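# Shift the large case into the pallet's free corner

## Task

On the pallet at the -y end of the track, a large case sits next to two smaller ones. Put the large case into the empty corner of the pallet that holds the other three cases; shifting those three is allowed. When done, both smaller cases must still be on their own pallet. Every case must rest with its taped lid face upward. No case may overhang its pallet's edge by more than about a pencil's thickness. No case may be crushed. cam_pallet_north views the -y end of the track from above and cam_pallet_south the +y end, with +y running roughly rightward in both pictures. The floor beside the track counts as work area.

## Robot and tools

ROBOT. Two arms, left_arm and right_arm, each ride a carriage on one shared floor track laid along y at x = 0. left_rail is always the carriage further toward +y and carries left_arm; right_rail carries right_arm. These names do not match image sides. Each arm base sits at x = 0, y = its carriage's position_m, z = 0.04 m, facing +x. Each arm ends in a vacuum head with four cups, 113 mm across, on two air channels. Measured in the cup point's own axes, the cups sit at x = -62 and +62 mm; channel a is the pair at y = -104.5 mm, channel b the pair at +104.5 mm. Together the rims cover 237 by 322 mm, and the cups point along the cup point's +z.

FRAME. Reported positions use a table-fixed frame in metres: z = 0 is the table top with +z up, +x is where the arms face, +y is to their left, y = 0 is mid-track. The table spans x from 0.50 m and y from -0.90 to 0.90 m; the floor elsewhere lies at z = -0.53.

execute_actions. Argument actions is a list run in order; cameras picks which views return ([] none, omitted all). Each action may hold rows, steps, until, and device keys. rows: up to 15 rows, each one control step (1/30 s). Every row is a single list of 16 numbers in [-1, 1] covering both arms: left dx, dy, dz, rx, ry, rz, left suction_a, suction_b, then the same eight for the right arm. The six pose numbers are an offset, not a pose: measured from that arm's Hand target as it was when the action began, along that Hand target's own axes, and every row counts from that same start, not from the row before. Scale: 1.0 = 0.6 m or 180 degrees; rx, ry, rz form one rotation vector. All six at 0 re-requests the Hand target. Suction numbers are settings that persist: 1 full vacuum, 0 off, anything above 0.01 on; always resend the current values to leave them unchanged. steps: 1 to 450, default 15, at least one per row; after the last row the arm keeps heading for that row's target. For gentle starts, ramp offsets up a little per row (0.01 per row is 0.18 m/s). Orientation commands are clipped to 32 degrees from the measured one each step.

Carriages: key left_rail or right_rail with position_m (absolute place on the track in m; left_rail -1.8 to 3, right_rail -3 to 1.8), speed_m_s (0.01 to 1), acceleration_factor (0.1 to 1, times 0.73 m/s2), or {"stop": true}. Keep carriages 1.28 m or more apart. After sending position_m, add an action like {"steps": n, "until": {"left_rail": {"position_status": ["!=", "moving"]}}}. until compares rail fields with =, !=, <, <=, >, >= (numbers need a comparison), or uses {"all": {"status": "ended"}} / {"any": ...}. A drive carries the arm in its pose; rows sent meanwhile ride along. An out-of-range value refuses the whole call.

move. target: one 16-number row or a list of up to 15, with the same layout, scale and offset meaning as rows, all counted from the Hand targets at the move's start. speed: m/s, 0.002 to 4.2, default 0.25 (turns up to twice that in rad/s), one value or one per target. blend: corner rounding in m. stop_force: 6 to 320 N, ends an arm's path when its wrist sensor feels that much push against its travel; unreliable if the cup turns, and leave it out when backing off a contact. zero: whether to re-zero before a stop_force move (default true). blocking=false returns early (not with stop_force); then wait or stop before more rows or moves. Paths are straight, capped at 10 s, do not avoid obstacles, and should not sweep past the arm's own base. The result adds a move: line (done, off_target, held, fault, moving) and any limits.

wait: seconds 0 to 10, lets everything run. stop: brakes a running move. zoom_image: camera name and region [x0, y0, x1, y1] in pixels of that camera's newest image, at most 504 by 504; images are 672x504. zero_wrist_force: arm, re-zeros that sensor. finished_scene: scene number, ends the scene for good.

RESULTS. end_effector_position (m), end_effector_quat_wxyz and velocities for each cup point; Hand target (base for the next offsets); Tool commands; suction_measured_a/b (0 none, 0.75 or more airtight; cardboard reads lower, settling within about 1.3 s); part_present_a/b (1 above 0.09); Joint positions (rail m, then six joints rad) and velocities; joint torques; Wrist force and torque in tool axes plus the peak since last shown; Motor temperatures; rail position_m, position_status (moving, done, contact_stop, time_out, stopped, stopped_with_arm, stopped_for_other_arm, stopped_for_other_carriage) and position_answer (taken or not_taken).

GRIPPING. Press both cups of a channel flat on a smooth face, fully covered; if either cup of a pair leaks, that channel fails. Each sealed cup pulls about 381 N at reading 0.7. Cups shorten up to 21 mm. To release, lower until the case rests without pressing, set both channels to 0, and pause briefly before lifting away.

AVOID. Net force near 400 N on an arm, or joint torque past 701/701/411/101/101/101 N m, stops it for 10 s. Motors at 85 °C lock the arm; avoid long holds and full stretch. Do not drop, slam or crush cases, let arms touch each other, hit fixed things, or push anything out of the work area. Move fast carriers and loads smoothly so cases do not tear free.

Each tool is called after "Call:" as a command line: name --argument value for each argument, lists and objects as JSON in quotes; but a table of rows of numbers goes row by row, as --pt "numbers of a row", without its own name.

## Session

Call:
execute_actions --actions '[{"right_rail":{"position_m":-3.0},"steps":1}]'

Call:
zoom_image --camera "cam_pallet_south" --region '[100, 120, 420, 360]'

Call:
zoom_image --camera "cam_pallet_north" --region '[260, 120, 560, 345]'

Scene clock: 3.03 s.
left_arm: end_effector_position=(+0.8500, +1.5578, +0.4400) suction_measured_a=0.00 part_present_a=0 suction_measured_b=0.00 part_present_b=0 end_effector_quat_wxyz=(+0.000, +0.000, +1.000, +0.000) | right_arm: end_effector_position=(+0.8500, -2.9994, +0.4400) suction_measured_a=0.00 part_present_a=0 suction_measured_b=0.00 part_present_b=0 end_effector_quat_wxyz=(+0.000, +0.000, +1.000, +0.000) end_effector_velocity=(-0.001, -0.018, -0.002) end_effector_angular_velocity=(+0.000, +0.001, +0.000)
Joint positions: left_arm=[1.558 -0.239 -1.498 2.092 -2.165 -1.571 1.332] | right_arm=[-2.999 -0.239 -1.498 2.092 -2.165 -1.571 1.332]
Joint velocities: left_arm=[within noise] | right_arm=[-0.018 0 0 0.003 -0.002 0 0]
Joint torques (N m): left_arm=[2.87 -104.25 -82.51 -8.53 -0.7 -1.2] | right_arm=[7.33 -102.72 -85.36 -11.46 -0.07 0.46]
Motor temperatures (°C): left_arm=[35 32 25 34 32 31] | right_arm=[24 25 31 32 33 32]
Wrist force (N): left_arm=[0.1 0.2 -0.1] | right_arm=[0.0 -2.2 -0.5]
Wrist torque (N m): left_arm=[0.03 -0.01 0.00] | right_arm=[-0.25 0.00 0.01]
Wrist force, peak (N): left_arm=[0.4 0.8 0.7] | right_arm=[-0.5 2.6 -0.4]
Hand target: left_arm +0.8500, +1.5578, +0.4400; +0.000, +0.000, +1.000, +0.000 | right_arm +0.8500, -2.9994, +0.4400; +0.000, +0.000, +1.000, +0.000
Tool commands: left_gripper/suction_a=+0.0 left_gripper/suction_b=+0.0 right_gripper/suction_a=+0.0 right_gripper/suction_b=+0.0
left_rail: position_m=1.558 position_status=done
right_rail: position_m=-2.999 position_m_goal=-3.000 position_status=moving position_answer=taken
not at rest: the robot was still moving 3 seconds after this call's last action.

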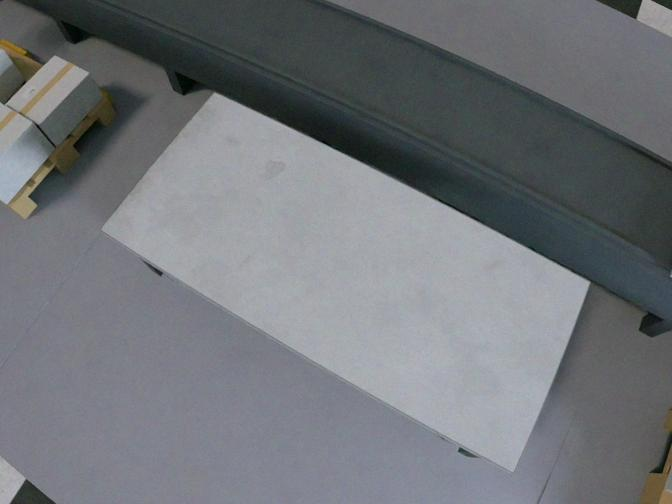

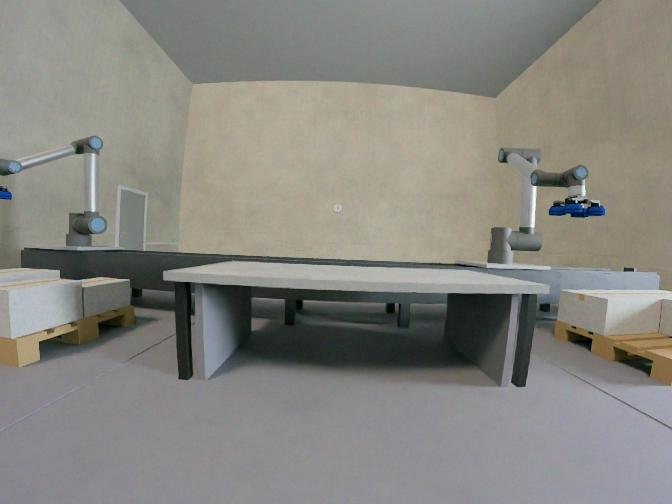

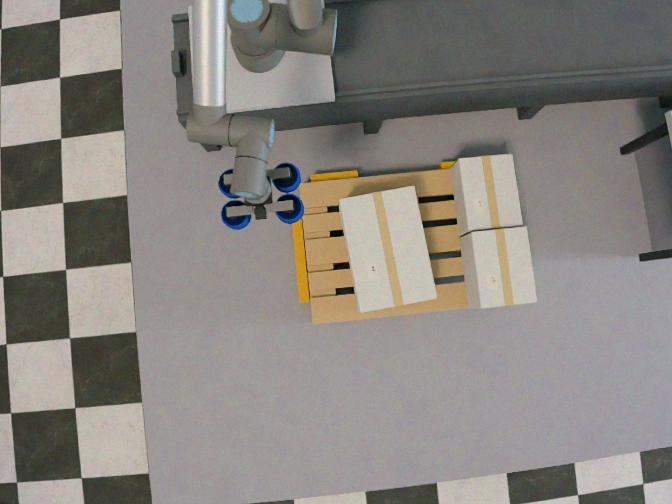

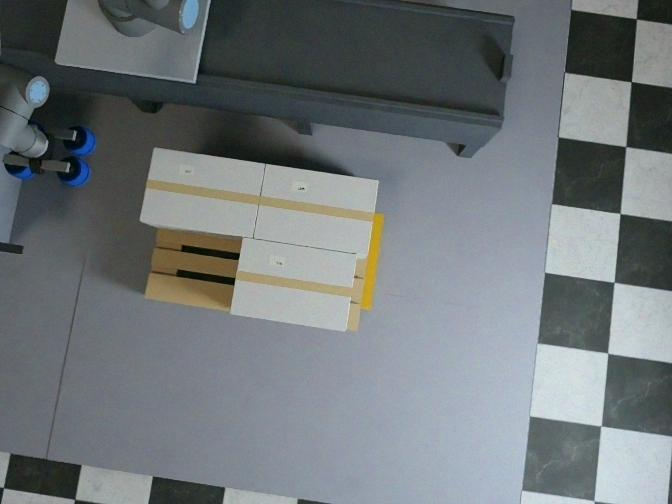

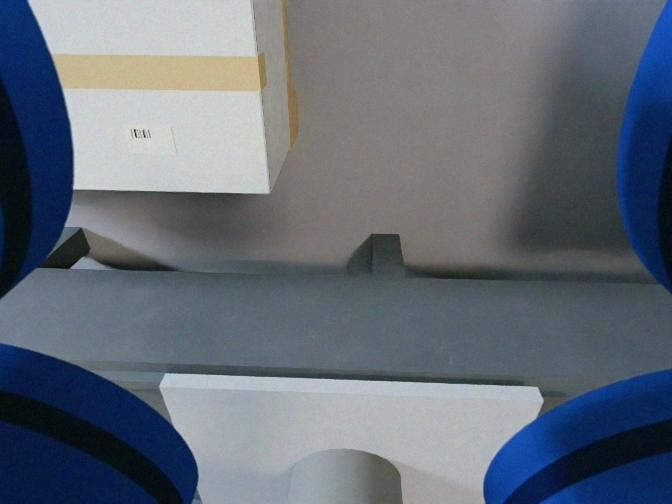

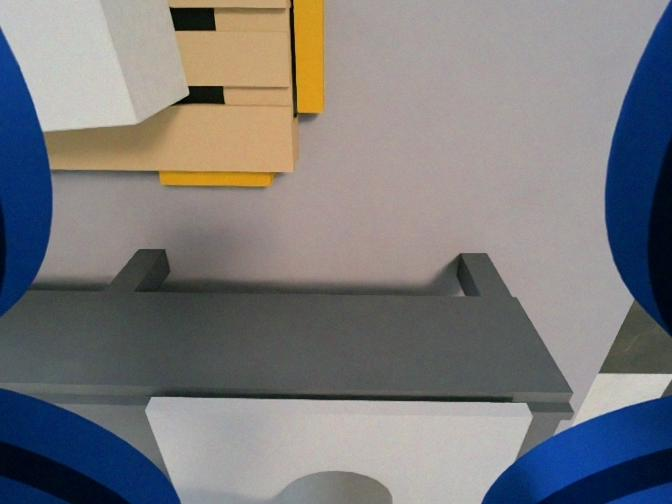

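Scaled by 1.575.

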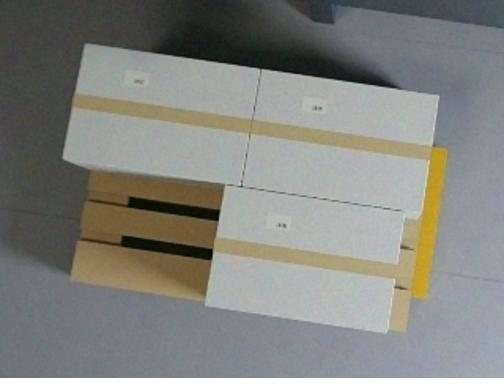

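Scaled by 1.680.

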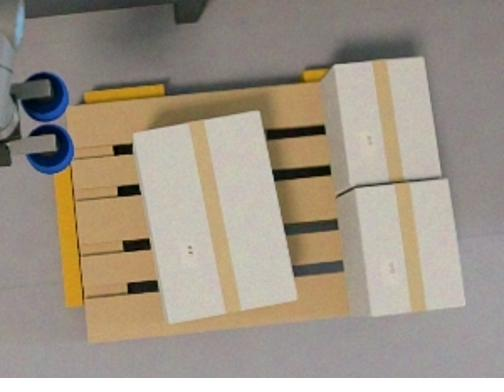

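Call:
execute_actions --actions '[{"left_rail":{"position_m":2.5},"steps":120,"until":{"left_rail":{"position_status":["!=","moving"]}}}]' --cameras '[]'

Call:
move --target '[-0.613,0.055,0.78,0,0,0,0,0,0.4167,-1.0,0,0,0,0.25,0,0]' --speed 0.5 --cameras '["cam_pallet_south","cam_left_wrist"]'

Call:
zoom_image --camera "cam_pallet_south" --region '[200, 150, 400, 350]'

Scene clock: 7.00 s.
left_arm: end_effector_position=(+0.8500, +2.5000, +0.4400) suction_measured_a=0.00 part_present_a=0 suction_measured_b=0.00 part_present_b=0 end_effector_quat_wxyz=(+0.000, +0.000, +1.000, +0.000) | right_arm: end_effector_position=(+0.8500, -3.0000, +0.4400) suction_measured_a=0.00 part_present_a=0 suction_measured_b=0.00 part_present_b=0 end_effector_quat_wxyz=(+0.000, +0.000, +1.000, +0.000)
Joint positions: left_arm=[2.5 -0.239 -1.498 2.092 -2.165 -1.571 1.332] | right_arm=[-3 -0.239 -1.498 2.092 -2.165 -1.571 1.332]
Joint velocities: within noise
Joint torques (N m): left_arm=[3.47 -105.15 -83.28 -8.82 -0.44 -1.02] | right_arm=[9.8 -97.65 -84.19 -10.77 0.19 -0.19]
Motor temperatures (°C): left_arm=[35 32 25 34 32 31] | right_arm=[24 25 31 32 33 32]
Wrist force (N): left_arm=[0.6 0.0 0.5] | right_arm=[0.0 -0.4 -0.3]
Wrist torque (N m): left_arm=[-0.01 -0.08 0.00] | right_arm=[-0.05 0.00 0.00]
Wrist force, peak (N): left_arm=[0.5 2.9 0.6] | right_arm=[-0.2 -1.3 -0.2]
Hand target: left_arm +0.8500, +2.5000, +0.4400; +0.000, +0.000, +1.000, +0.000 | right_arm +0.8500, -3.0000, +0.4400; +0.000, +0.000, +1.000, +0.000
Tool commands: left_gripper/suction_a=+0.0 left_gripper/suction_b=+0.0 right_gripper/suction_a=+0.0 right_gripper/suction_b=+0.0
left_rail: position_m=2.500 position_status=done
right_rail: position_m=-3.000 position_status=done
No camera images: "cameras" was empty.

Scene clock: 9.17 s.
left_arm: end_effector_position=(+1.2176, +2.5330, -0.0278) suction_measured_a=0.00 part_present_a=0 suction_measured_b=0.00 part_present_b=0 end_effector_quat_wxyz=(+0.000, +0.000, +1.000, +0.000) | right_arm: end_effector_position=(+0.6000, -3.5997, +0.4400) suction_measured_a=0.00 part_present_a=0 suction_measured_b=0.00 part_present_b=0 end_effector_quat_wxyz=(+0.000, +0.383, +0.924, +0.000)
Joint positions: left_arm=[2.5 -0.139 -0.748 1.721 -2.544 -1.571 1.432] | right_arm=[-3 -1.024 -1.5 2.094 -2.165 -1.571 1.332]
Joint velocities: within noise
Joint torques (N m): left_arm=[35.84 -213.28 -74.04 -3.94 -5.48 2.76] | right_arm=[-16.26 -84.55 -102.8 -7.64 5.21 5.28]
Motor temperatures (°C): left_arm=[35 32 25 34 32 31] | right_arm=[24 25 31 32 33 32]
Wrist force (N): left_arm=[0.3 1.0 0.6] | right_arm=[0.4 0.4 -0.6]
Wrist torque (N m): left_arm=[0.14 -0.01 0.06] | right_arm=[0.04 -0.06 -0.02]
Wrist force, peak (N): left_arm=[-2.1 1.0 4.7] | right_arm=[-1.1 -4.8 -0.8]
Hand target: left_arm +1.2178, +2.5330, -0.0280; +0.000, +0.000, +1.000, +0.000 | right_arm +0.6000, -3.6000, +0.4400; +0.000, +0.383, +0.924, +0.000
Off the commanded pose: left_arm 0.000 m, 0 deg | right_arm 0.000 m, 0 deg.
left_rail: position_m=2.500 position_status=done
right_rail: position_m=-3.000 position_status=done
move: done
Images, in order (width x height): cam_pallet_south 672x504, cam_left_wrist 672x504.

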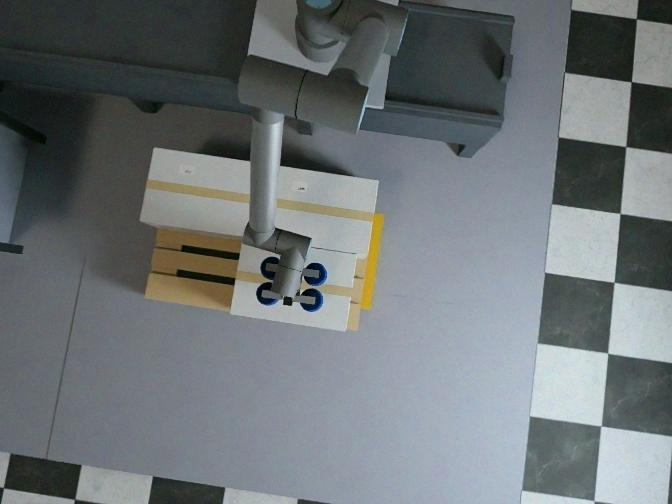

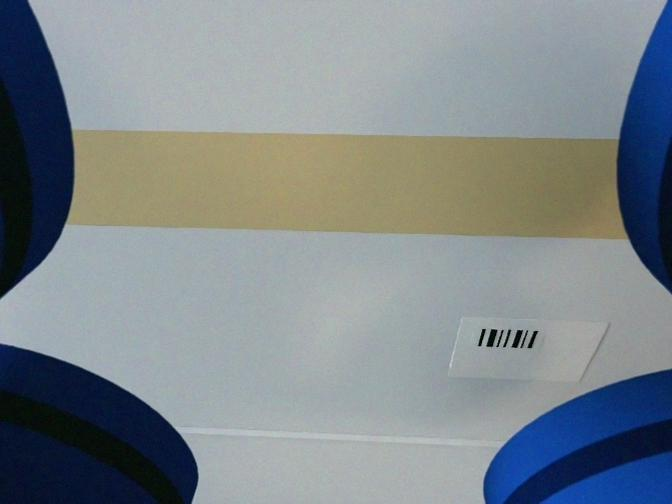

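Scaled by 2.520.

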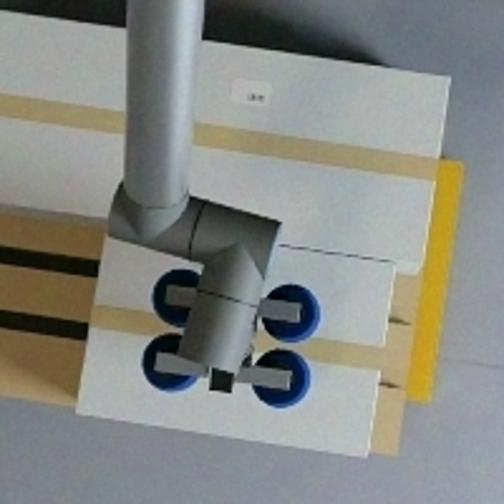

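Call:
move --target '[0,0,0.11,0,0,0,0,0,0,0,0,0,0,0,0,0]' --speed 0.15 --cameras '[]'

Call:
move --target '[0,0,0.08,0,0,0,0,0,0,0,0,0,0,0,0,0]' --speed 0.03 --stop_force 15 --cameras '[]'

Call:
move --target '[0,0,0.012,0,0,0,1,1,0,0,0,0,0,0,0,0]' --speed 0.02 --cameras '[]'

Call:
wait --seconds 0.3 --cameras '[]'

Scene clock: 10.40 s.
left_arm: end_effector_position=(+1.2178, +2.5330, -0.0937) suction_measured_a=0.00 part_present_a=0 suction_measured_b=0.00 part_present_b=0 end_effector_quat_wxyz=(+0.000, +0.000, +1.000, +0.000) | right_arm: end_effector_position=(+0.6000, -3.6000, +0.4400) suction_measured_a=0.00 part_present_a=0 suction_measured_b=0.00 part_present_b=0 end_effector_quat_wxyz=(+0.000, +0.383, +0.924, +0.000)
Joint positions: left_arm=[2.5 -0.139 -0.683 1.716 -2.603 -1.571 1.432] | right_arm=[-3 -1.025 -1.5 2.094 -2.165 -1.571 1.332]
Joint velocities: within noise
Joint torques (N m): left_arm=[20.52 -220.7 -67.06 -13.41 -5.36 -0.65] | right_arm=[-13.39 -78.43 -96.5 -8.96 4.83 4.92]
Motor temperatures (°C): left_arm=[35 32 25 34 32 31] | right_arm=[24 25 31 32 33 32]
Wrist force (N): left_arm=[0.3 0.4 0.7] | right_arm=[0.5 0.1 -0.8]
Wrist torque (N m): left_arm=[0.09 -0.02 0.05] | right_arm=[-0.01 -0.07 -0.03]
Wrist force, peak (N): left_arm=[-0.1 0.9 2.8] | right_arm=[0.7 0.4 -1.1]
Hand target: left_arm +1.2178, +2.5330, -0.0940; +0.000, +0.000, +1.000, +0.000 | right_arm +0.6000, -3.6000, +0.4400; +0.000, +0.383, +0.924, +0.000
Off the commanded pose: left_arm 0.000 m, 0 deg | right_arm 0.000 m, 0 deg.
left_rail: position_m=2.500 position_status=done
right_rail: position_m=-3.000 position_status=done
move: done
No camera images: "cameras" was empty.

Scene clock: 12.80 s.
left_arm: end_effector_position=(+1.2178, +2.5330, -0.1276) suction_measured_a=0.00 part_present_a=0 suction_measured_b=0.00 part_present_b=0 end_effector_quat_wxyz=(+0.000, +0.000, +1.000, +0.000) | right_arm: end_effector_position=(+0.6000, -3.6000, +0.4400) suction_measured_a=0.00 part_present_a=0 suction_measured_b=0.00 part_present_b=0 end_effector_quat_wxyz=(+0.000, +0.383, +0.924, +0.000)
Joint positions: left_arm=[2.5 -0.139 -0.649 1.71 -2.632 -1.571 1.432] | right_arm=[-3 -1.025 -1.5 2.094 -2.165 -1.571 1.332]
Joint velocities: within noise
Joint torques (N m): left_arm=[17.68 -238.41 -40.59 -2.78 -4.41 -0.88] | right_arm=[-14.49 -79.32 -88.25 -9.12 4.75 5.29]
Motor temperatures (°C): left_arm=[35 32 25 34 32 31] | right_arm=[24 25 31 32 33 32]
Wrist force (N): left_arm=[4.6 1.4 -12.7] | right_arm=[0.5 0.3 -0.6]
Wrist torque (N m): left_arm=[0.40 -0.53 0.12] | right_arm=[0.02 -0.08 -0.03]
Wrist force, peak (N): left_arm=[6.9 2.1 -18.7] | right_arm=[0.7 0.6 -1.0]
Hand target: left_arm +1.2178, +2.5330, -0.1275; +0.000, +0.000, +1.000, +0.000 (not the last commanded pose) | right_arm +0.6000, -3.6000, +0.4400; +0.000, +0.383, +0.924, +0.000
Off the commanded pose: left_arm 0.014 m, 0 deg | right_arm 0.000 m, 0 deg.
left_rail: position_m=2.500 position_status=done
right_rail: position_m=-3.000 position_status=done
move: contact (left_arm)
No camera images: "cameras" was empty.

Scene clock: 13.57 s.
left_arm: end_effector_position=(+1.2178, +2.5330, -0.1345) suction_measured_a=0.81 part_present_a=1 suction_measured_b=0.84 part_present_b=1 end_effector_quat_wxyz=(+0.000, +0.000, +1.000, +0.000) | right_arm: end_effector_position=(+0.6000, -3.6000, +0.4400) suction_measured_a=0.00 part_present_a=0 suction_measured_b=0.00 part_present_b=0 end_effector_quat_wxyz=(+0.000, +0.383, +0.924, +0.000)
Joint positions: left_arm=[2.5 -0.139 -0.641 1.709 -2.638 -1.571 1.432] | right_arm=[-3 -1.025 -1.5 2.094 -2.165 -1.571 1.332]
Joint velocities: within noise
Joint torques (N m): left_arm=[5.39 -345.09 -110.72 -25.91 3.32 3.05] | right_arm=[-13.59 -82.36 -83.01 -9.78 5.38 5.21]
Motor temperatures (°C): left_arm=[35 32 25 34 32 31] | right_arm=[24 25 31 32 33 32]
Wrist force (N): left_arm=[-10.7 0.4 7.6] | right_arm=[0.4 0.5 -0.7]
Wrist torque (N m): left_arm=[1.53 -1.87 -2.94] | right_arm=[0.05 -0.06 -0.03]
Wrist force, peak (N): left_arm=[-0.3 54.6 -38.6] | right_arm=[0.5 0.3 -1.1]
Hand target: left_arm +1.2178, +2.5330, -0.1347; +0.000, +0.000, +1.000, +0.000 | right_arm +0.6000, -3.6000, +0.4400; +0.000, +0.383, +0.924, +0.000
Off the commanded pose: left_arm 0.000 m, 0 deg | right_arm 0.000 m, 0 deg.
left_rail: position_m=2.500 position_status=done
right_rail: position_m=-3.000 position_status=done
move: done
No camera images: "cameras" was empty.

Scene clock: 13.87 s.
left_arm: end_effector_position=(+1.2178, +2.5330, -0.1347) suction_measured_a=0.83 part_present_a=1 suction_measured_b=0.84 part_present_b=1 end_effector_quat_wxyz=(+0.000, +0.000, +1.000, +0.000) | right_arm: end_effector_position=(+0.6000, -3.6000, +0.4400) suction_measured_a=0.00 part_present_a=0 suction_measured_b=0.00 part_present_b=0 end_effector_quat_wxyz=(+0.000, +0.383, +0.924, +0.000)
Joint positions: left_arm=[2.5 -0.139 -0.641 1.709 -2.638 -1.571 1.432] | right_arm=[-3 -1.025 -1.5 2.094 -2.165 -1.571 1.332]
Joint velocities: within noise
Joint torques (N m): left_arm=[2.73 -346.01 -108.91 -26.61 3.29 4.97] | right_arm=[-18.2 -82.84 -83.33 -10.6 4.59 5.09]
Motor temperatures (°C): left_arm=[35 32 25 34 32 31] | right_arm=[24 25 31 32 33 32]
Wrist force (N): left_arm=[-10.2 0.4 8.0] | right_arm=[0.8 0.3 -0.6]
Wrist torque (N m): left_arm=[1.50 -1.64 -2.70] | right_arm=[0.01 -0.11 -0.03]
Wrist force, peak (N): left_arm=[-10.2 0.5 8.9] | right_arm=[0.5 0.5 -0.9]
Hand target: left_arm +1.2178, +2.5330, -0.1347; +0.000, +0.000, +1.000, +0.000 | right_arm +0.6000, -3.6000, +0.4400; +0.000, +0.383, +0.924, +0.000
Tool commands: left_gripper/suction_a=+1.0 left_gripper/suction_b=+1.0 right_gripper/suction_a=+0.0 right_gripper/suction_b=+0.0
Off the commanded pose: left_arm 0.000 m, 0 deg | right_arm 0.000 m, 0 deg.
left_rail: position_m=2.500 position_status=done
right_rail: position_m=-3.000 position_status=done
wait: 0.30 s
No camera images: "cameras" was empty.

Call:
move --pt "0 0 -0.03 0 0 0 1 1 0 0 0 0 0 0 0 0" --pt "-0.005 0.11 -0.03 0 0 0 1 1 0 0 0 0 0 0 0 0" --speed 0.06 --cameras '["cam_pallet_south"]'

Call:
zoom_image --camera "cam_pallet_south" --region '[200, 150, 400, 350]'

Scene clock: 15.93 s.
left_arm: end_effector_position=(+1.2208, +2.5987, -0.1167) suction_measured_a=0.83 part_present_a=1 suction_measured_b=0.84 part_present_b=1 end_effector_quat_wxyz=(+0.000, +0.000, +1.000, +0.000) | right_arm: end_effector_position=(+0.6000, -3.6000, +0.4400) suction_measured_a=0.00 part_present_a=0 suction_measured_b=0.00 part_present_b=0 end_effector_quat_wxyz=(+0.000, +0.383, +0.924, +0.000)
Joint positions: left_arm=[2.5 -0.084 -0.656 1.701 -2.616 -1.571 1.487] | right_arm=[-3 -1.025 -1.5 2.094 -2.165 -1.571 1.332]
Joint velocities: within noise
Joint torques (N m): left_arm=[32.52 -360.25 -123.71 -21.91 -3.16 2.06] | right_arm=[-15.2 -82.99 -78.66 -10.91 4.21 5.22]
Motor temperatures (°C): left_arm=[35 32 25 34 32 31] | right_arm=[24 25 31 32 33 32]
Wrist force (N): left_arm=[-2.0 1.7 12.8] | right_arm=[0.6 0.0 -0.8]
Wrist torque (N m): left_arm=[0.13 -0.31 0.04] | right_arm=[-0.02 -0.09 -0.03]
Wrist force, peak (N): left_arm=[-7.9 0.7 24.5] | right_arm=[0.5 0.4 -1.1]
Hand target: left_arm +1.2208, +2.5990, -0.1167; +0.000, +0.000, +1.000, +0.000 | right_arm +0.6000, -3.6000, +0.4400; +0.000, +0.383, +0.924, +0.000
Off the commanded pose: left_arm 0.000 m, 0 deg | right_arm 0.000 m, 0 deg.
left_rail: position_m=2.500 position_status=done
right_rail: position_m=-3.000 position_status=done
move: done
Images, in order (width x height): cam_pallet_south 672x504.

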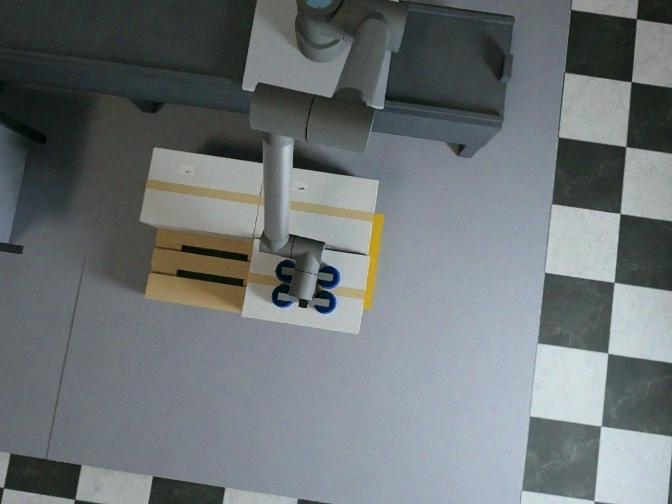

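Scaled by 2.520.

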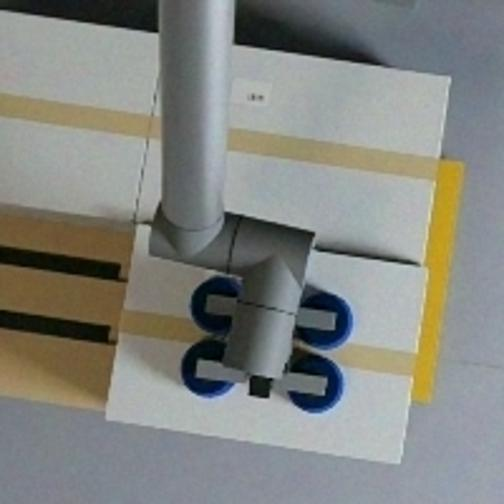

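Call:
move --target '[0.0275,0,0,0,0,0,1,1,0,0,0,0,0,0,0,0]' --speed 0.04 --stop_force 180 --cameras '["cam_pallet_south"]'

Call:
zoom_image --camera "cam_pallet_south" --region '[120, 130, 400, 350]'

Scene clock: 17.80 s.
left_arm: end_effector_position=(+1.2043, +2.5990, -0.1168) suction_measured_a=0.83 part_present_a=1 suction_measured_b=0.84 part_present_b=1 end_effector_quat_wxyz=(+0.000, +0.000, +1.000, +0.000) | right_arm: end_effector_position=(+0.6000, -3.6000, +0.4400) suction_measured_a=0.00 part_present_a=0 suction_measured_b=0.00 part_present_b=0 end_effector_quat_wxyz=(+0.000, +0.383, +0.924, +0.000)
Joint positions: left_arm=[2.5 -0.085 -0.665 1.729 -2.634 -1.571 1.486] | right_arm=[-3 -1.025 -1.5 2.094 -2.165 -1.571 1.332]
Joint velocities: within noise
Joint torques (N m): left_arm=[-30.68 -351.46 -39.57 -4.66 -5.35 -4.09] | right_arm=[-15.39 -82.49 -77.69 -11.27 5.02 4.96]
Motor temperatures (°C): left_arm=[35 32 25 34 32 31] | right_arm=[24 25 31 32 33 32]
Wrist force (N): left_arm=[-57.9 3.4 9.0] | right_arm=[0.4 0.4 -0.6]
Wrist torque (N m): left_arm=[-0.33 -12.37 -0.11] | right_arm=[0.03 -0.07 -0.03]
Wrist force, peak (N): left_arm=[-80.3 -2.8 7.4] | right_arm=[0.7 0.6 -1.0]
Hand target: left_arm +1.2043, +2.5990, -0.1167; +0.000, +0.000, +1.000, +0.000 | right_arm +0.6000, -3.6000, +0.4400; +0.000, +0.383, +0.924, +0.000
Off the commanded pose: left_arm 0.000 m, 0 deg | right_arm 0.000 m, 0 deg.
left_rail: position_m=2.500 position_status=done
right_rail: position_m=-3.000 position_status=done
move: done
Images, in order (width x height): cam_pallet_south 672x504.

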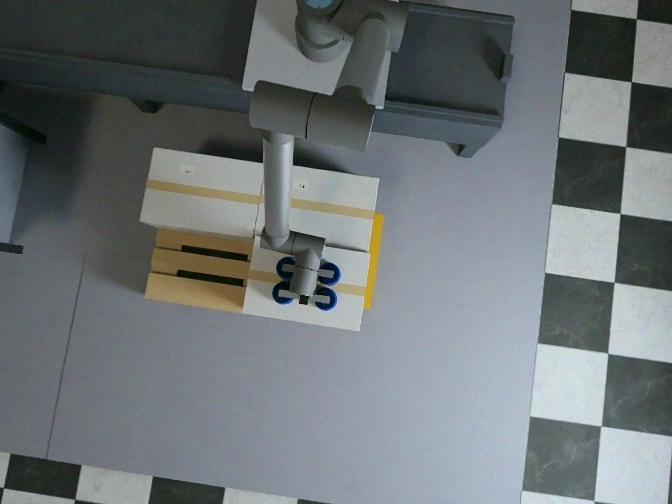

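Scaled by 1.800.

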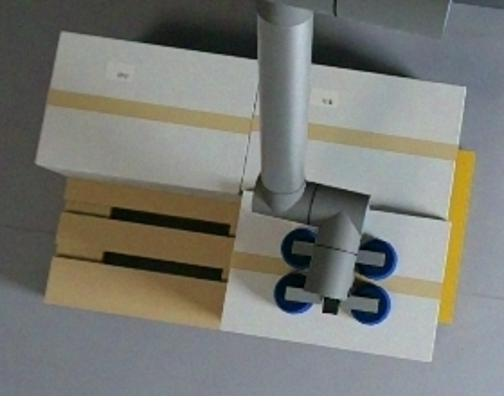

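Call:
move --target '[0.0,-0.01,0,0,0,0,1,1,0,0,0,0,0,0,0,0]' --speed 0.04 --cameras '[]'

Call:
move --target '[0,0,0.06,0,0,0,1,1,0,0,0,0,0,0,0,0]' --speed 0.025 --stop_force 100 --cameras '[]'

Scene clock: 18.83 s.
left_arm: end_effector_position=(+1.2042, +2.5933, -0.1168) suction_measured_a=0.83 part_present_a=1 suction_measured_b=0.84 part_present_b=1 end_effector_quat_wxyz=(+0.000, +0.000, +1.000, +0.000) | right_arm: end_effector_position=(+0.6000, -3.6000, +0.4400) suction_measured_a=0.00 part_present_a=0 suction_measured_b=0.00 part_present_b=0 end_effector_quat_wxyz=(+0.000, +0.383, +0.924, +0.000)
Joint positions: left_arm=[2.5 -0.09 -0.666 1.73 -2.635 -1.571 1.481] | right_arm=[-3 -1.025 -1.5 2.094 -2.165 -1.571 1.332]
Joint velocities: within noise
Joint torques (N m): left_arm=[-51.2 -365.58 -58.42 -13.7 -18.17 -10.08] | right_arm=[-18.45 -88.37 -79.65 -11.12 3.92 4.63]
Motor temperatures (°C): left_arm=[35 32 25 34 32 31] | right_arm=[24 25 31 32 33 32]
Wrist force (N): left_arm=[-40.9 23.3 12.5] | right_arm=[0.7 0.2 -0.7]
Wrist torque (N m): left_arm=[-4.83 -9.31 6.26] | right_arm=[0.01 -0.09 -0.02]
Wrist force, peak (N): left_arm=[-57.3 24.9 8.9] | right_arm=[0.6 0.4 -0.9]
Hand target: left_arm +1.2043, +2.5930, -0.1167; +0.000, +0.000, +1.000, +0.000 | right_arm +0.6000, -3.6000, +0.4400; +0.000, +0.383, +0.924, +0.000
Off the commanded pose: left_arm 0.000 m, 0 deg | right_arm 0.000 m, 0 deg.
left_rail: position_m=2.500 position_status=done
right_rail: position_m=-3.000 position_status=done
move: done
No camera images: "cameras" was empty.

Scene clock: 21.13 s.
left_arm: end_effector_position=(+1.2043, +2.5931, -0.1434) suction_measured_a=0.83 part_present_a=1 suction_measured_b=0.84 part_present_b=1 end_effector_quat_wxyz=(+0.000, +0.000, +1.000, +0.000) | right_arm: end_effector_position=(+0.6000, -3.6000, +0.4400) suction_measured_a=0.00 part_present_a=0 suction_measured_b=0.00 part_present_b=0 end_effector_quat_wxyz=(+0.000, +0.383, +0.924, +0.000)
Joint positions: left_arm=[2.5 -0.09 -0.638 1.725 -2.657 -1.571 1.481] | right_arm=[-3 -1.025 -1.5 2.094 -2.165 -1.571 1.332]
Joint velocities: within noise
Joint torques (N m): left_arm=[-25.3 -275.27 -58.88 -2.08 1.68 -4.49] | right_arm=[-17.11 -87.43 -77.23 -11.43 5.01 4.11]
Motor temperatures (°C): left_arm=[35 32 25 34 32 31] | right_arm=[24 25 31 32 33 32]
Wrist force (N): left_arm=[15.6 32.4 -87.1] | right_arm=[0.5 0.2 -0.7]
Wrist torque (N m): left_arm=[11.62 -10.63 5.74] | right_arm=[0.01 -0.07 -0.03]
Wrist force, peak (N): left_arm=[26.8 34.6 -92.6] | right_arm=[0.7 0.4 -1.1]
Hand target: left_arm +1.2043, +2.5930, -0.1434; +0.000, +0.000, +1.000, +0.000 (not the last commanded pose) | right_arm +0.6000, -3.6000, +0.4400; +0.000, +0.383, +0.924, +0.000
Off the commanded pose: left_arm 0.009 m, 0 deg | right_arm 0.000 m, 0 deg.
left_rail: position_m=2.500 position_status=done
right_rail: position_m=-3.000 position_status=done
move: contact (left_arm)
No camera images: "cameras" was empty.

Call:
execute_actions --actions '[{"rows":[[0,0,0,0,0,0,0,0,0,0,0,0,0,0,0,0]],"steps":28}]' --cameras '[]'

Call:
move --pt "0 0 -0.2 0 0 0 0 0 0 0 0 0 0 0 0 0" --pt "0.6 -0.02 -0.96 0 0 0 0 0 0 0 0 0 0 0 0 0" --speed '[0.25,0.5]' --blend 0.05 --cameras '["cam_pallet_south"]'

Call:
zoom_image --camera "cam_pallet_south" --region '[120, 130, 400, 350]'

Call:
execute_actions --actions '[{"left_rail":{"position_m":-1.72},"steps":300,"until":{"left_rail":{"position_status":["!=","moving"]}}}]' --cameras '["cam_pallet_north"]'

Scene clock: 22.47 s.
left_arm: end_effector_position=(+1.2043, +2.5930, -0.1434) suction_measured_a=0.00 part_present_a=0 suction_measured_b=0.00 part_present_b=0 end_effector_quat_wxyz=(+0.000, +0.000, +1.000, +0.000) | right_arm: end_effector_position=(+0.6000, -3.6000, +0.4400) suction_measured_a=0.00 part_present_a=0 suction_measured_b=0.00 part_present_b=0 end_effector_quat_wxyz=(+0.000, +0.383, +0.924, +0.000)
Joint positions: left_arm=[2.5 -0.09 -0.638 1.725 -2.657 -1.571 1.481] | right_arm=[-3 -1.025 -1.5 2.094 -2.165 -1.571 1.332]
Joint velocities: within noise
Joint torques (N m): left_arm=[-29.78 -193.59 -56.99 -10.25 1.17 -4.37] | right_arm=[-15.67 -88.16 -79.21 -11.67 3.55 4.06]
Motor temperatures (°C): left_arm=[35 32 25 34 32 31] | right_arm=[24 25 31 32 33 32]
Wrist force (N): left_arm=[32.2 1.7 -63.4] | right_arm=[0.4 0.4 -0.9]
Wrist torque (N m): left_arm=[1.01 -2.13 0.77] | right_arm=[0.03 -0.06 -0.03]
Wrist force, peak (N): left_arm=[15.9 32.3 -87.2] | right_arm=[0.4 0.6 -1.0]
Hand target: left_arm +1.2043, +2.5930, -0.1434; +0.000, +0.000, +1.000, +0.000 | right_arm +0.6000, -3.6000, +0.4400; +0.000, +0.383, +0.924, +0.000
Off the commanded pose: left_arm 0.000 m, 0 deg | right_arm 0.000 m, 0 deg.
left_rail: position_m=2.500 position_status=done
right_rail: position_m=-3.000 position_status=done
No camera images: "cameras" was empty.

Scene clock: 24.93 s.
left_arm: end_effector_position=(+0.8444, +2.5810, +0.4323) suction_measured_a=0.00 part_present_a=0 suction_measured_b=0.00 part_present_b=0 end_effector_quat_wxyz=(+0.000, +0.000, +1.000, +0.000) | right_arm: end_effector_position=(+0.6000, -3.6000, +0.4400) suction_measured_a=0.00 part_present_a=0 suction_measured_b=0.00 part_present_b=0 end_effector_quat_wxyz=(+0.000, +0.383, +0.924, +0.000)
Joint positions: left_arm=[2.5 -0.144 -1.494 2.101 -2.177 -1.571 1.427] | right_arm=[-3 -1.025 -1.5 2.094 -2.165 -1.571 1.332]
Joint velocities: within noise
Joint torques (N m): left_arm=[-30.75 -118.27 -70.1 -3.7 4.63 -4.56] | right_arm=[-15 -88.1 -76.3 -11.17 4.25 4.43]
Motor temperatures (°C): left_arm=[35 32 25 34 32 31] | right_arm=[24 25 31 32 33 32]
Wrist force (N): left_arm=[-4.4 -2.9 0.6] | right_arm=[0.6 0.5 -0.7]
Wrist torque (N m): left_arm=[-0.39 0.63 0.04] | right_arm=[0.05 -0.09 -0.03]
Wrist force, peak (N): left_arm=[32.1 1.8 -63.1] | right_arm=[0.6 0.6 -0.9]
Hand target: left_arm +0.8442, +2.5810, +0.4326; +0.000, +0.000, +1.000, +0.000 | right_arm +0.6000, -3.6000, +0.4400; +0.000, +0.383, +0.924, +0.000
Off the commanded pose: left_arm 0.000 m, 0 deg | right_arm 0.000 m, 0 deg.
left_rail: position_m=2.500 position_status=done
right_rail: position_m=-3.000 position_status=done
move: done
Images, in order (width x height): cam_pallet_south 672x504.

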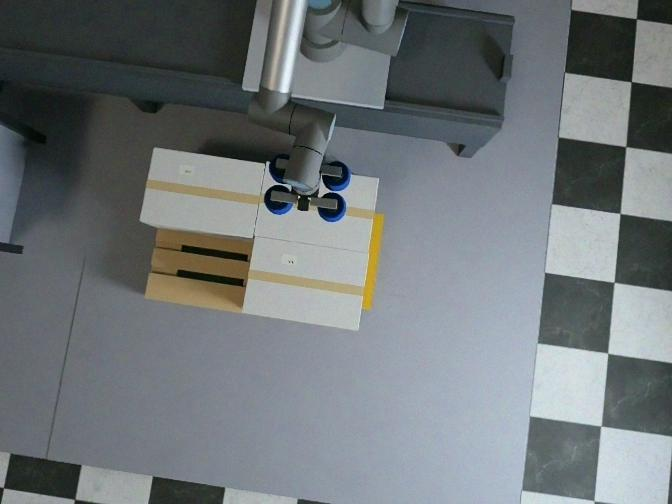

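Scaled by 1.800.

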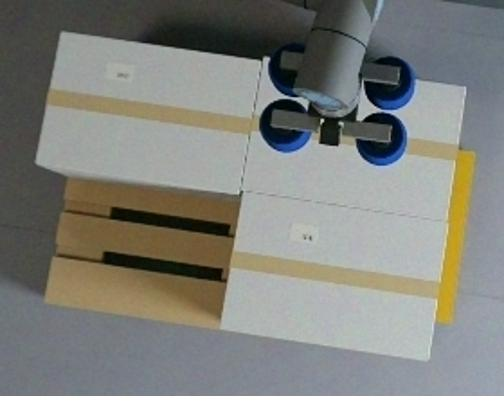

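Scene clock: 30.80 s.
left_arm: end_effector_position=(+0.8442, -1.6390, +0.4326) suction_measured_a=0.00 part_present_a=0 suction_measured_b=0.00 part_present_b=0 end_effector_quat_wxyz=(+0.000, +0.000, +1.000, +0.000) | right_arm: end_effector_position=(+0.6000, -3.6000, +0.4400) suction_measured_a=0.00 part_present_a=0 suction_measured_b=0.00 part_present_b=0 end_effector_quat_wxyz=(+0.000, +0.383, +0.924, +0.000)
Joint positions: left_arm=[-1.72 -0.144 -1.495 2.101 -2.177 -1.571 1.427] | right_arm=[-3 -1.025 -1.5 2.094 -2.165 -1.571 1.332]
Joint velocities: within noise
Joint torques (N m): left_arm=[18.64 -113.34 -84.79 -7.93 -1.67 -3.79] | right_arm=[-11.9 -89.83 -78.65 -11.5 3.89 3.81]
Motor temperatures (°C): left_arm=[35 32 25 34 32 31] | right_arm=[24 25 31 32 33 32]
Wrist force (N): left_arm=[-5.2 -2.7 1.3] | right_arm=[0.5 0.2 -0.8]
Wrist torque (N m): left_arm=[-0.37 0.72 0.04] | right_arm=[0.00 -0.08 -0.03]
Wrist force, peak (N): left_arm=[-4.5 -5.6 0.9] | right_arm=[0.8 0.3 -1.1]
Hand target: left_arm +0.8442, -1.6390, +0.4326; +0.000, +0.000, +1.000, +0.000 | right_arm +0.6000, -3.6000, +0.4400; +0.000, +0.383, +0.924, +0.000
Tool commands: left_gripper/suction_a=+0.0 left_gripper/suction_b=+0.0 right_gripper/suction_a=+0.0 right_gripper/suction_b=+0.0
Off the commanded pose: left_arm 0.000 m, 0 deg | right_arm 0.000 m, 0 deg.
left_rail: position_m=-1.720 position_status=done
right_rail: position_m=-3.000 position_status=done
Images, in order (width x height): cam_pallet_north 672x504.

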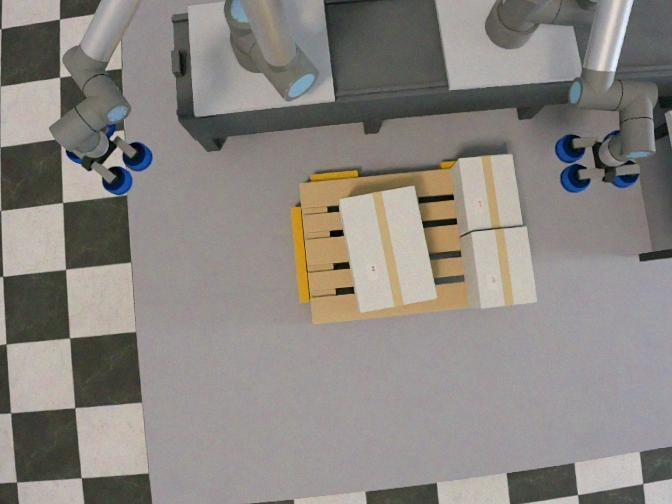

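Call:
move --target '[-0.333,-0.967,0.25,0,0,0.479,0,0,0,0,0,0,0,0,0,0]' --speed 0.5 --cameras '[]'

Call:
move --target '[-0.423,0.0045,0.55,0,0,0,0,0,0,0,0,0,0,0,0,0]' --speed 0.35 --cameras '["cam_pallet_north","cam_left_wrist"]'

Call:
zoom_image --camera "cam_pallet_north" --region '[290, 140, 490, 340]'

Scene clock: 34.10 s.
left_arm: end_effector_position=(+1.0439, -2.2190, +0.2827) suction_measured_a=0.00 part_present_a=0 suction_measured_b=0.00 part_present_b=0 end_effector_quat_wxyz=(+0.000, +0.683, +0.730, +0.000) | right_arm: end_effector_position=(+0.6000, -3.6000, +0.4400) suction_measured_a=0.00 part_present_a=0 suction_measured_b=0.00 part_present_b=0 end_effector_quat_wxyz=(+0.000, +0.383, +0.924, +0.000)
Joint positions: left_arm=[-1.72 -0.621 -1.068 1.752 -2.255 -1.571 2.455] | right_arm=[-3 -1.025 -1.5 2.094 -2.165 -1.571 1.332]
Joint velocities: within noise
Joint torques (N m): left_arm=[-31.62 -178.34 -94.31 -3.53 -5.56 1.95] | right_arm=[-15.27 -90.3 -78.76 -10.83 3.21 3.61]
Motor temperatures (°C): left_arm=[35 32 25 34 32 31] | right_arm=[24 25 31 32 33 32]
Wrist force (N): left_arm=[-4.4 -3.1 0.7] | right_arm=[0.6 0.4 -1.0]
Wrist torque (N m): left_arm=[-0.45 0.68 0.02] | right_arm=[0.04 -0.08 -0.03]
Wrist force, peak (N): left_arm=[-9.3 -2.3 1.3] | right_arm=[0.8 0.7 -1.0]
Hand target: left_arm +1.0440, -2.2192, +0.2826; +0.000, +0.683, +0.730, +0.000 | right_arm +0.6000, -3.6000, +0.4400; +0.000, +0.383, +0.924, +0.000
Off the commanded pose: left_arm 0.000 m, 0 deg | right_arm 0.000 m, 0 deg.
left_rail: position_m=-1.720 position_status=done
right_rail: position_m=-3.000 position_status=done
move: done
No camera images: "cameras" was empty.

Scene clock: 36.03 s.
left_arm: end_effector_position=(+1.0635, -2.4721, -0.0471) suction_measured_a=0.00 part_present_a=0 suction_measured_b=0.00 part_present_b=0 end_effector_quat_wxyz=(+0.000, +0.683, +0.730, +0.000) | right_arm: end_effector_position=(+0.6000, -3.6000, +0.4400) suction_measured_a=0.00 part_present_a=0 suction_measured_b=0.00 part_present_b=0 end_effector_quat_wxyz=(+0.000, +0.383, +0.924, +0.000)
Joint positions: left_arm=[-1.72 -0.77 -0.671 1.572 -2.472 -1.571 2.305] | right_arm=[-3 -1.025 -1.5 2.094 -2.165 -1.571 1.332]
Joint velocities: within noise
Joint torques (N m): left_arm=[-33.81 -227.39 -74.63 -10.27 4.14 -4.32] | right_arm=[-13 -88.55 -78.85 -11.17 3.34 3.41]
Motor temperatures (°C): left_arm=[35 32 25 34 32 31] | right_arm=[24 25 31 32 33 32]
Wrist force (N): left_arm=[-4.2 -2.3 0.5] | right_arm=[0.4 0.4 -0.8]
Wrist torque (N m): left_arm=[-0.28 0.60 0.03] | right_arm=[0.03 -0.07 -0.02]
Wrist force, peak (N): left_arm=[-6.6 -3.1 3.4] | right_arm=[0.7 0.5 -1.0]
Hand target: left_arm +1.0635, -2.4723, -0.0474; +0.000, +0.683, +0.730, +0.000 | right_arm +0.6000, -3.6000, +0.4400; +0.000, +0.383, +0.924, +0.000
Off the commanded pose: left_arm 0.000 m, 0 deg | right_arm 0.000 m, 0 deg.
left_rail: position_m=-1.720 position_status=done
right_rail: position_m=-3.000 position_status=done
move: done
Images, in order (width x height): cam_pallet_north 672x504, cam_left_wrist 672x504.

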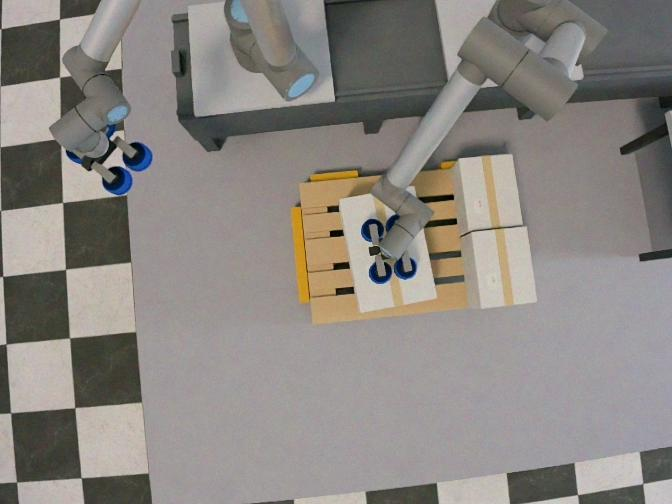

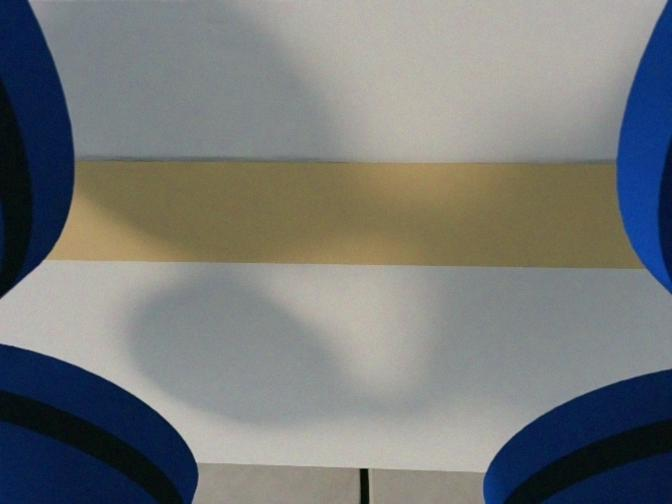

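Scaled by 2.520.

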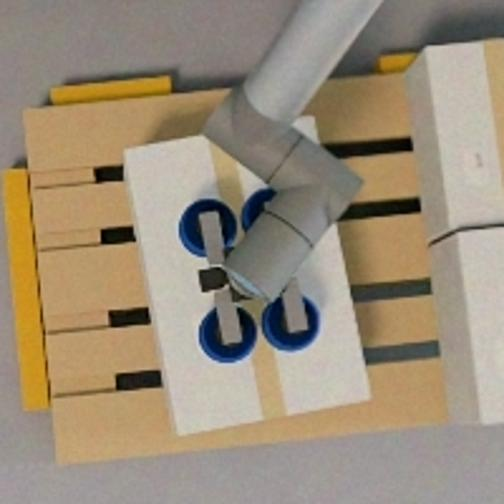

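Call:
move --target '[0,0,0.07,0,0,0,0,0,0,0,0,0,0,0,0,0]' --speed 0.15 --cameras '[]'

Call:
move --target '[0,0,0.08,0,0,0,0,0,0,0,0,0,0,0,0,0]' --speed 0.03 --stop_force 15 --cameras '[]'

Call:
move --target '[0,0,0.012,0,0,0,1,1,0,0,0,0,0,0,0,0]' --speed 0.02 --cameras '[]'

Call:
wait --seconds 0.4 --cameras '[]'

Scene clock: 37.23 s.
left_arm: end_effector_position=(+1.0635, -2.4723, -0.0891) suction_measured_a=0.00 part_present_a=0 suction_measured_b=0.00 part_present_b=0 end_effector_quat_wxyz=(+0.000, +0.683, +0.730, +0.000) | right_arm: end_effector_position=(+0.6000, -3.6000, +0.4400) suction_measured_a=0.00 part_present_a=0 suction_measured_b=0.00 part_present_b=0 end_effector_quat_wxyz=(+0.000, +0.383, +0.924, +0.000)
Joint positions: left_arm=[-1.72 -0.771 -0.632 1.568 -2.506 -1.571 2.305] | right_arm=[-3 -1.025 -1.5 2.094 -2.165 -1.571 1.332]
Joint velocities: within noise
Joint torques (N m): left_arm=[-22.1 -228.62 -74.03 -13.56 4.46 -3.35] | right_arm=[-10.96 -91.2 -79.89 -11.27 2.5 3.24]
Motor temperatures (°C): left_arm=[35 32 25 34 32 31] | right_arm=[24 25 31 32 33 32]
Wrist force (N): left_arm=[-4.1 -2.5 0.6] | right_arm=[0.6 0.2 -0.8]
Wrist torque (N m): left_arm=[-0.32 0.58 0.00] | right_arm=[0.01 -0.08 -0.03]
Wrist force, peak (N): left_arm=[-4.4 -3.1 0.1] | right_arm=[0.5 0.1 -1.2]
Hand target: left_arm +1.0635, -2.4723, -0.0894; +0.000, +0.683, +0.730, +0.000 | right_arm +0.6000, -3.6000, +0.4400; +0.000, +0.383, +0.924, +0.000
Off the commanded pose: left_arm 0.000 m, 0 deg | right_arm 0.000 m, 0 deg.
left_rail: position_m=-1.720 position_status=done
right_rail: position_m=-3.000 position_status=done
move: done
No camera images: "cameras" was empty.

Scene clock: 39.73 s.
left_arm: end_effector_position=(+1.0635, -2.4723, -0.1256) suction_measured_a=0.00 part_present_a=0 suction_measured_b=0.00 part_present_b=0 end_effector_quat_wxyz=(+0.000, +0.683, +0.730, +0.000) | right_arm: end_effector_position=(+0.6000, -3.6000, +0.4400) suction_measured_a=0.00 part_present_a=0 suction_measured_b=0.00 part_present_b=0 end_effector_quat_wxyz=(+0.000, +0.383, +0.924, +0.000)
Joint positions: left_arm=[-1.72 -0.771 -0.598 1.562 -2.536 -1.571 2.305] | right_arm=[-3 -1.025 -1.5 2.094 -2.165 -1.571 1.332]
Joint velocities: within noise
Joint torques (N m): left_arm=[-2.66 -254.33 -44.8 -2.61 4.06 0.9] | right_arm=[-9.9 -93.45 -78.67 -11.18 2.42 3.45]
Motor temperatures (°C): left_arm=[35 32 25 34 32 31] | right_arm=[24 25 31 32 33 32]
Wrist force (N): left_arm=[-0.8 -5.2 -12.8] | right_arm=[0.5 0.1 -0.8]
Wrist torque (N m): left_arm=[-0.97 0.25 -0.14] | right_arm=[0.00 -0.08 -0.03]
Wrist force, peak (N): left_arm=[0.7 -7.0 -19.5] | right_arm=[0.8 0.5 -1.0]
Hand target: left_arm +1.0635, -2.4723, -0.1256; +0.000, +0.683, +0.730, +0.000 (not the last commanded pose) | right_arm +0.6000, -3.6000, +0.4400; +0.000, +0.383, +0.924, +0.000
Off the commanded pose: left_arm 0.012 m, 0 deg | right_arm 0.000 m, 0 deg.
left_rail: position_m=-1.720 position_status=done
right_rail: position_m=-3.000 position_status=done
move: contact (left_arm)
No camera images: "cameras" was empty.

Scene clock: 40.47 s.
left_arm: end_effector_position=(+1.0635, -2.4723, -0.1324) suction_measured_a=0.81 part_present_a=1 suction_measured_b=0.84 part_present_b=1 end_effector_quat_wxyz=(+0.000, +0.683, +0.730, +0.000) | right_arm: end_effector_position=(+0.6000, -3.6000, +0.4400) suction_measured_a=0.00 part_present_a=0 suction_measured_b=0.00 part_present_b=0 end_effector_quat_wxyz=(+0.000, +0.383, +0.924, +0.000)
Joint positions: left_arm=[-1.72 -0.771 -0.591 1.561 -2.541 -1.571 2.305] | right_arm=[-3 -1.025 -1.5 2.094 -2.165 -1.571 1.332]
Joint velocities: within noise
Joint torques (N m): left_arm=[17.81 -350.57 -125.94 -25.21 -4.68 -3.32] | right_arm=[-9.82 -91.83 -78.41 -10.92 2.08 3.26]
Motor temperatures (°C): left_arm=[35 32 25 34 32 31] | right_arm=[24 25 31 32 33 32]
Wrist force (N): left_arm=[3.8 -12.8 -15.5] | right_arm=[0.3 0.1 -1.0]
Wrist torque (N m): left_arm=[-5.96 -2.73 -0.50] | right_arm=[-0.01 -0.05 -0.02]
Wrist force, peak (N): left_arm=[6.0 -49.3 -44.1] | right_arm=[0.6 0.6 -1.1]
Hand target: left_arm +1.0635, -2.4723, -0.1328; +0.000, +0.683, +0.730, +0.000 | right_arm +0.6000, -3.6000, +0.4400; +0.000, +0.383, +0.924, +0.000
Off the commanded pose: left_arm 0.000 m, 0 deg | right_arm 0.000 m, 0 deg.
left_rail: position_m=-1.720 position_status=done
right_rail: position_m=-3.000 position_status=done
move: done
No camera images: "cameras" was empty.

Scene clock: 40.87 s.
left_arm: end_effector_position=(+1.0635, -2.4723, -0.1328) suction_measured_a=0.83 part_present_a=1 suction_measured_b=0.84 part_present_b=1 end_effector_quat_wxyz=(+0.000, +0.683, +0.730, +0.000) | right_arm: end_effector_position=(+0.6000, -3.6000, +0.4400) suction_measured_a=0.00 part_present_a=0 suction_measured_b=0.00 part_present_b=0 end_effector_quat_wxyz=(+0.000, +0.383, +0.924, +0.000)
Joint positions: left_arm=[-1.72 -0.771 -0.591 1.561 -2.541 -1.571 2.305] | right_arm=[-3 -1.025 -1.5 2.094 -2.165 -1.571 1.332]
Joint velocities: within noise
Joint torques (N m): left_arm=[19.68 -337.46 -122.3 -23.55 -6.42 -3.75] | right_arm=[-8.24 -91.52 -76.65 -11.73 2.33 2.44]
Motor temperatures (°C): left_arm=[35 32 25 34 32 31] | right_arm=[24 25 31 32 33 32]
Wrist force (N): left_arm=[3.5 -12.0 -22.6] | right_arm=[0.5 0.3 -0.6]
Wrist torque (N m): left_arm=[-6.27 -2.91 -0.49] | right_arm=[0.02 -0.07 -0.03]
Wrist force, peak (N): left_arm=[3.5 -12.0 -22.6] | right_arm=[0.6 0.5 -0.9]
Hand target: left_arm +1.0635, -2.4723, -0.1328; +0.000, +0.683, +0.730, +0.000 | right_arm +0.6000, -3.6000, +0.4400; +0.000, +0.383, +0.924, +0.000
Tool commands: left_gripper/suction_a=+1.0 left_gripper/suction_b=+1.0 right_gripper/suction_a=+0.0 right_gripper/suction_b=+0.0
Off the commanded pose: left_arm 0.000 m, 0 deg | right_arm 0.000 m, 0 deg.
left_rail: position_m=-1.720 position_status=done
right_rail: position_m=-3.000 position_status=done
wait: 0.40 s
No camera images: "cameras" was empty.


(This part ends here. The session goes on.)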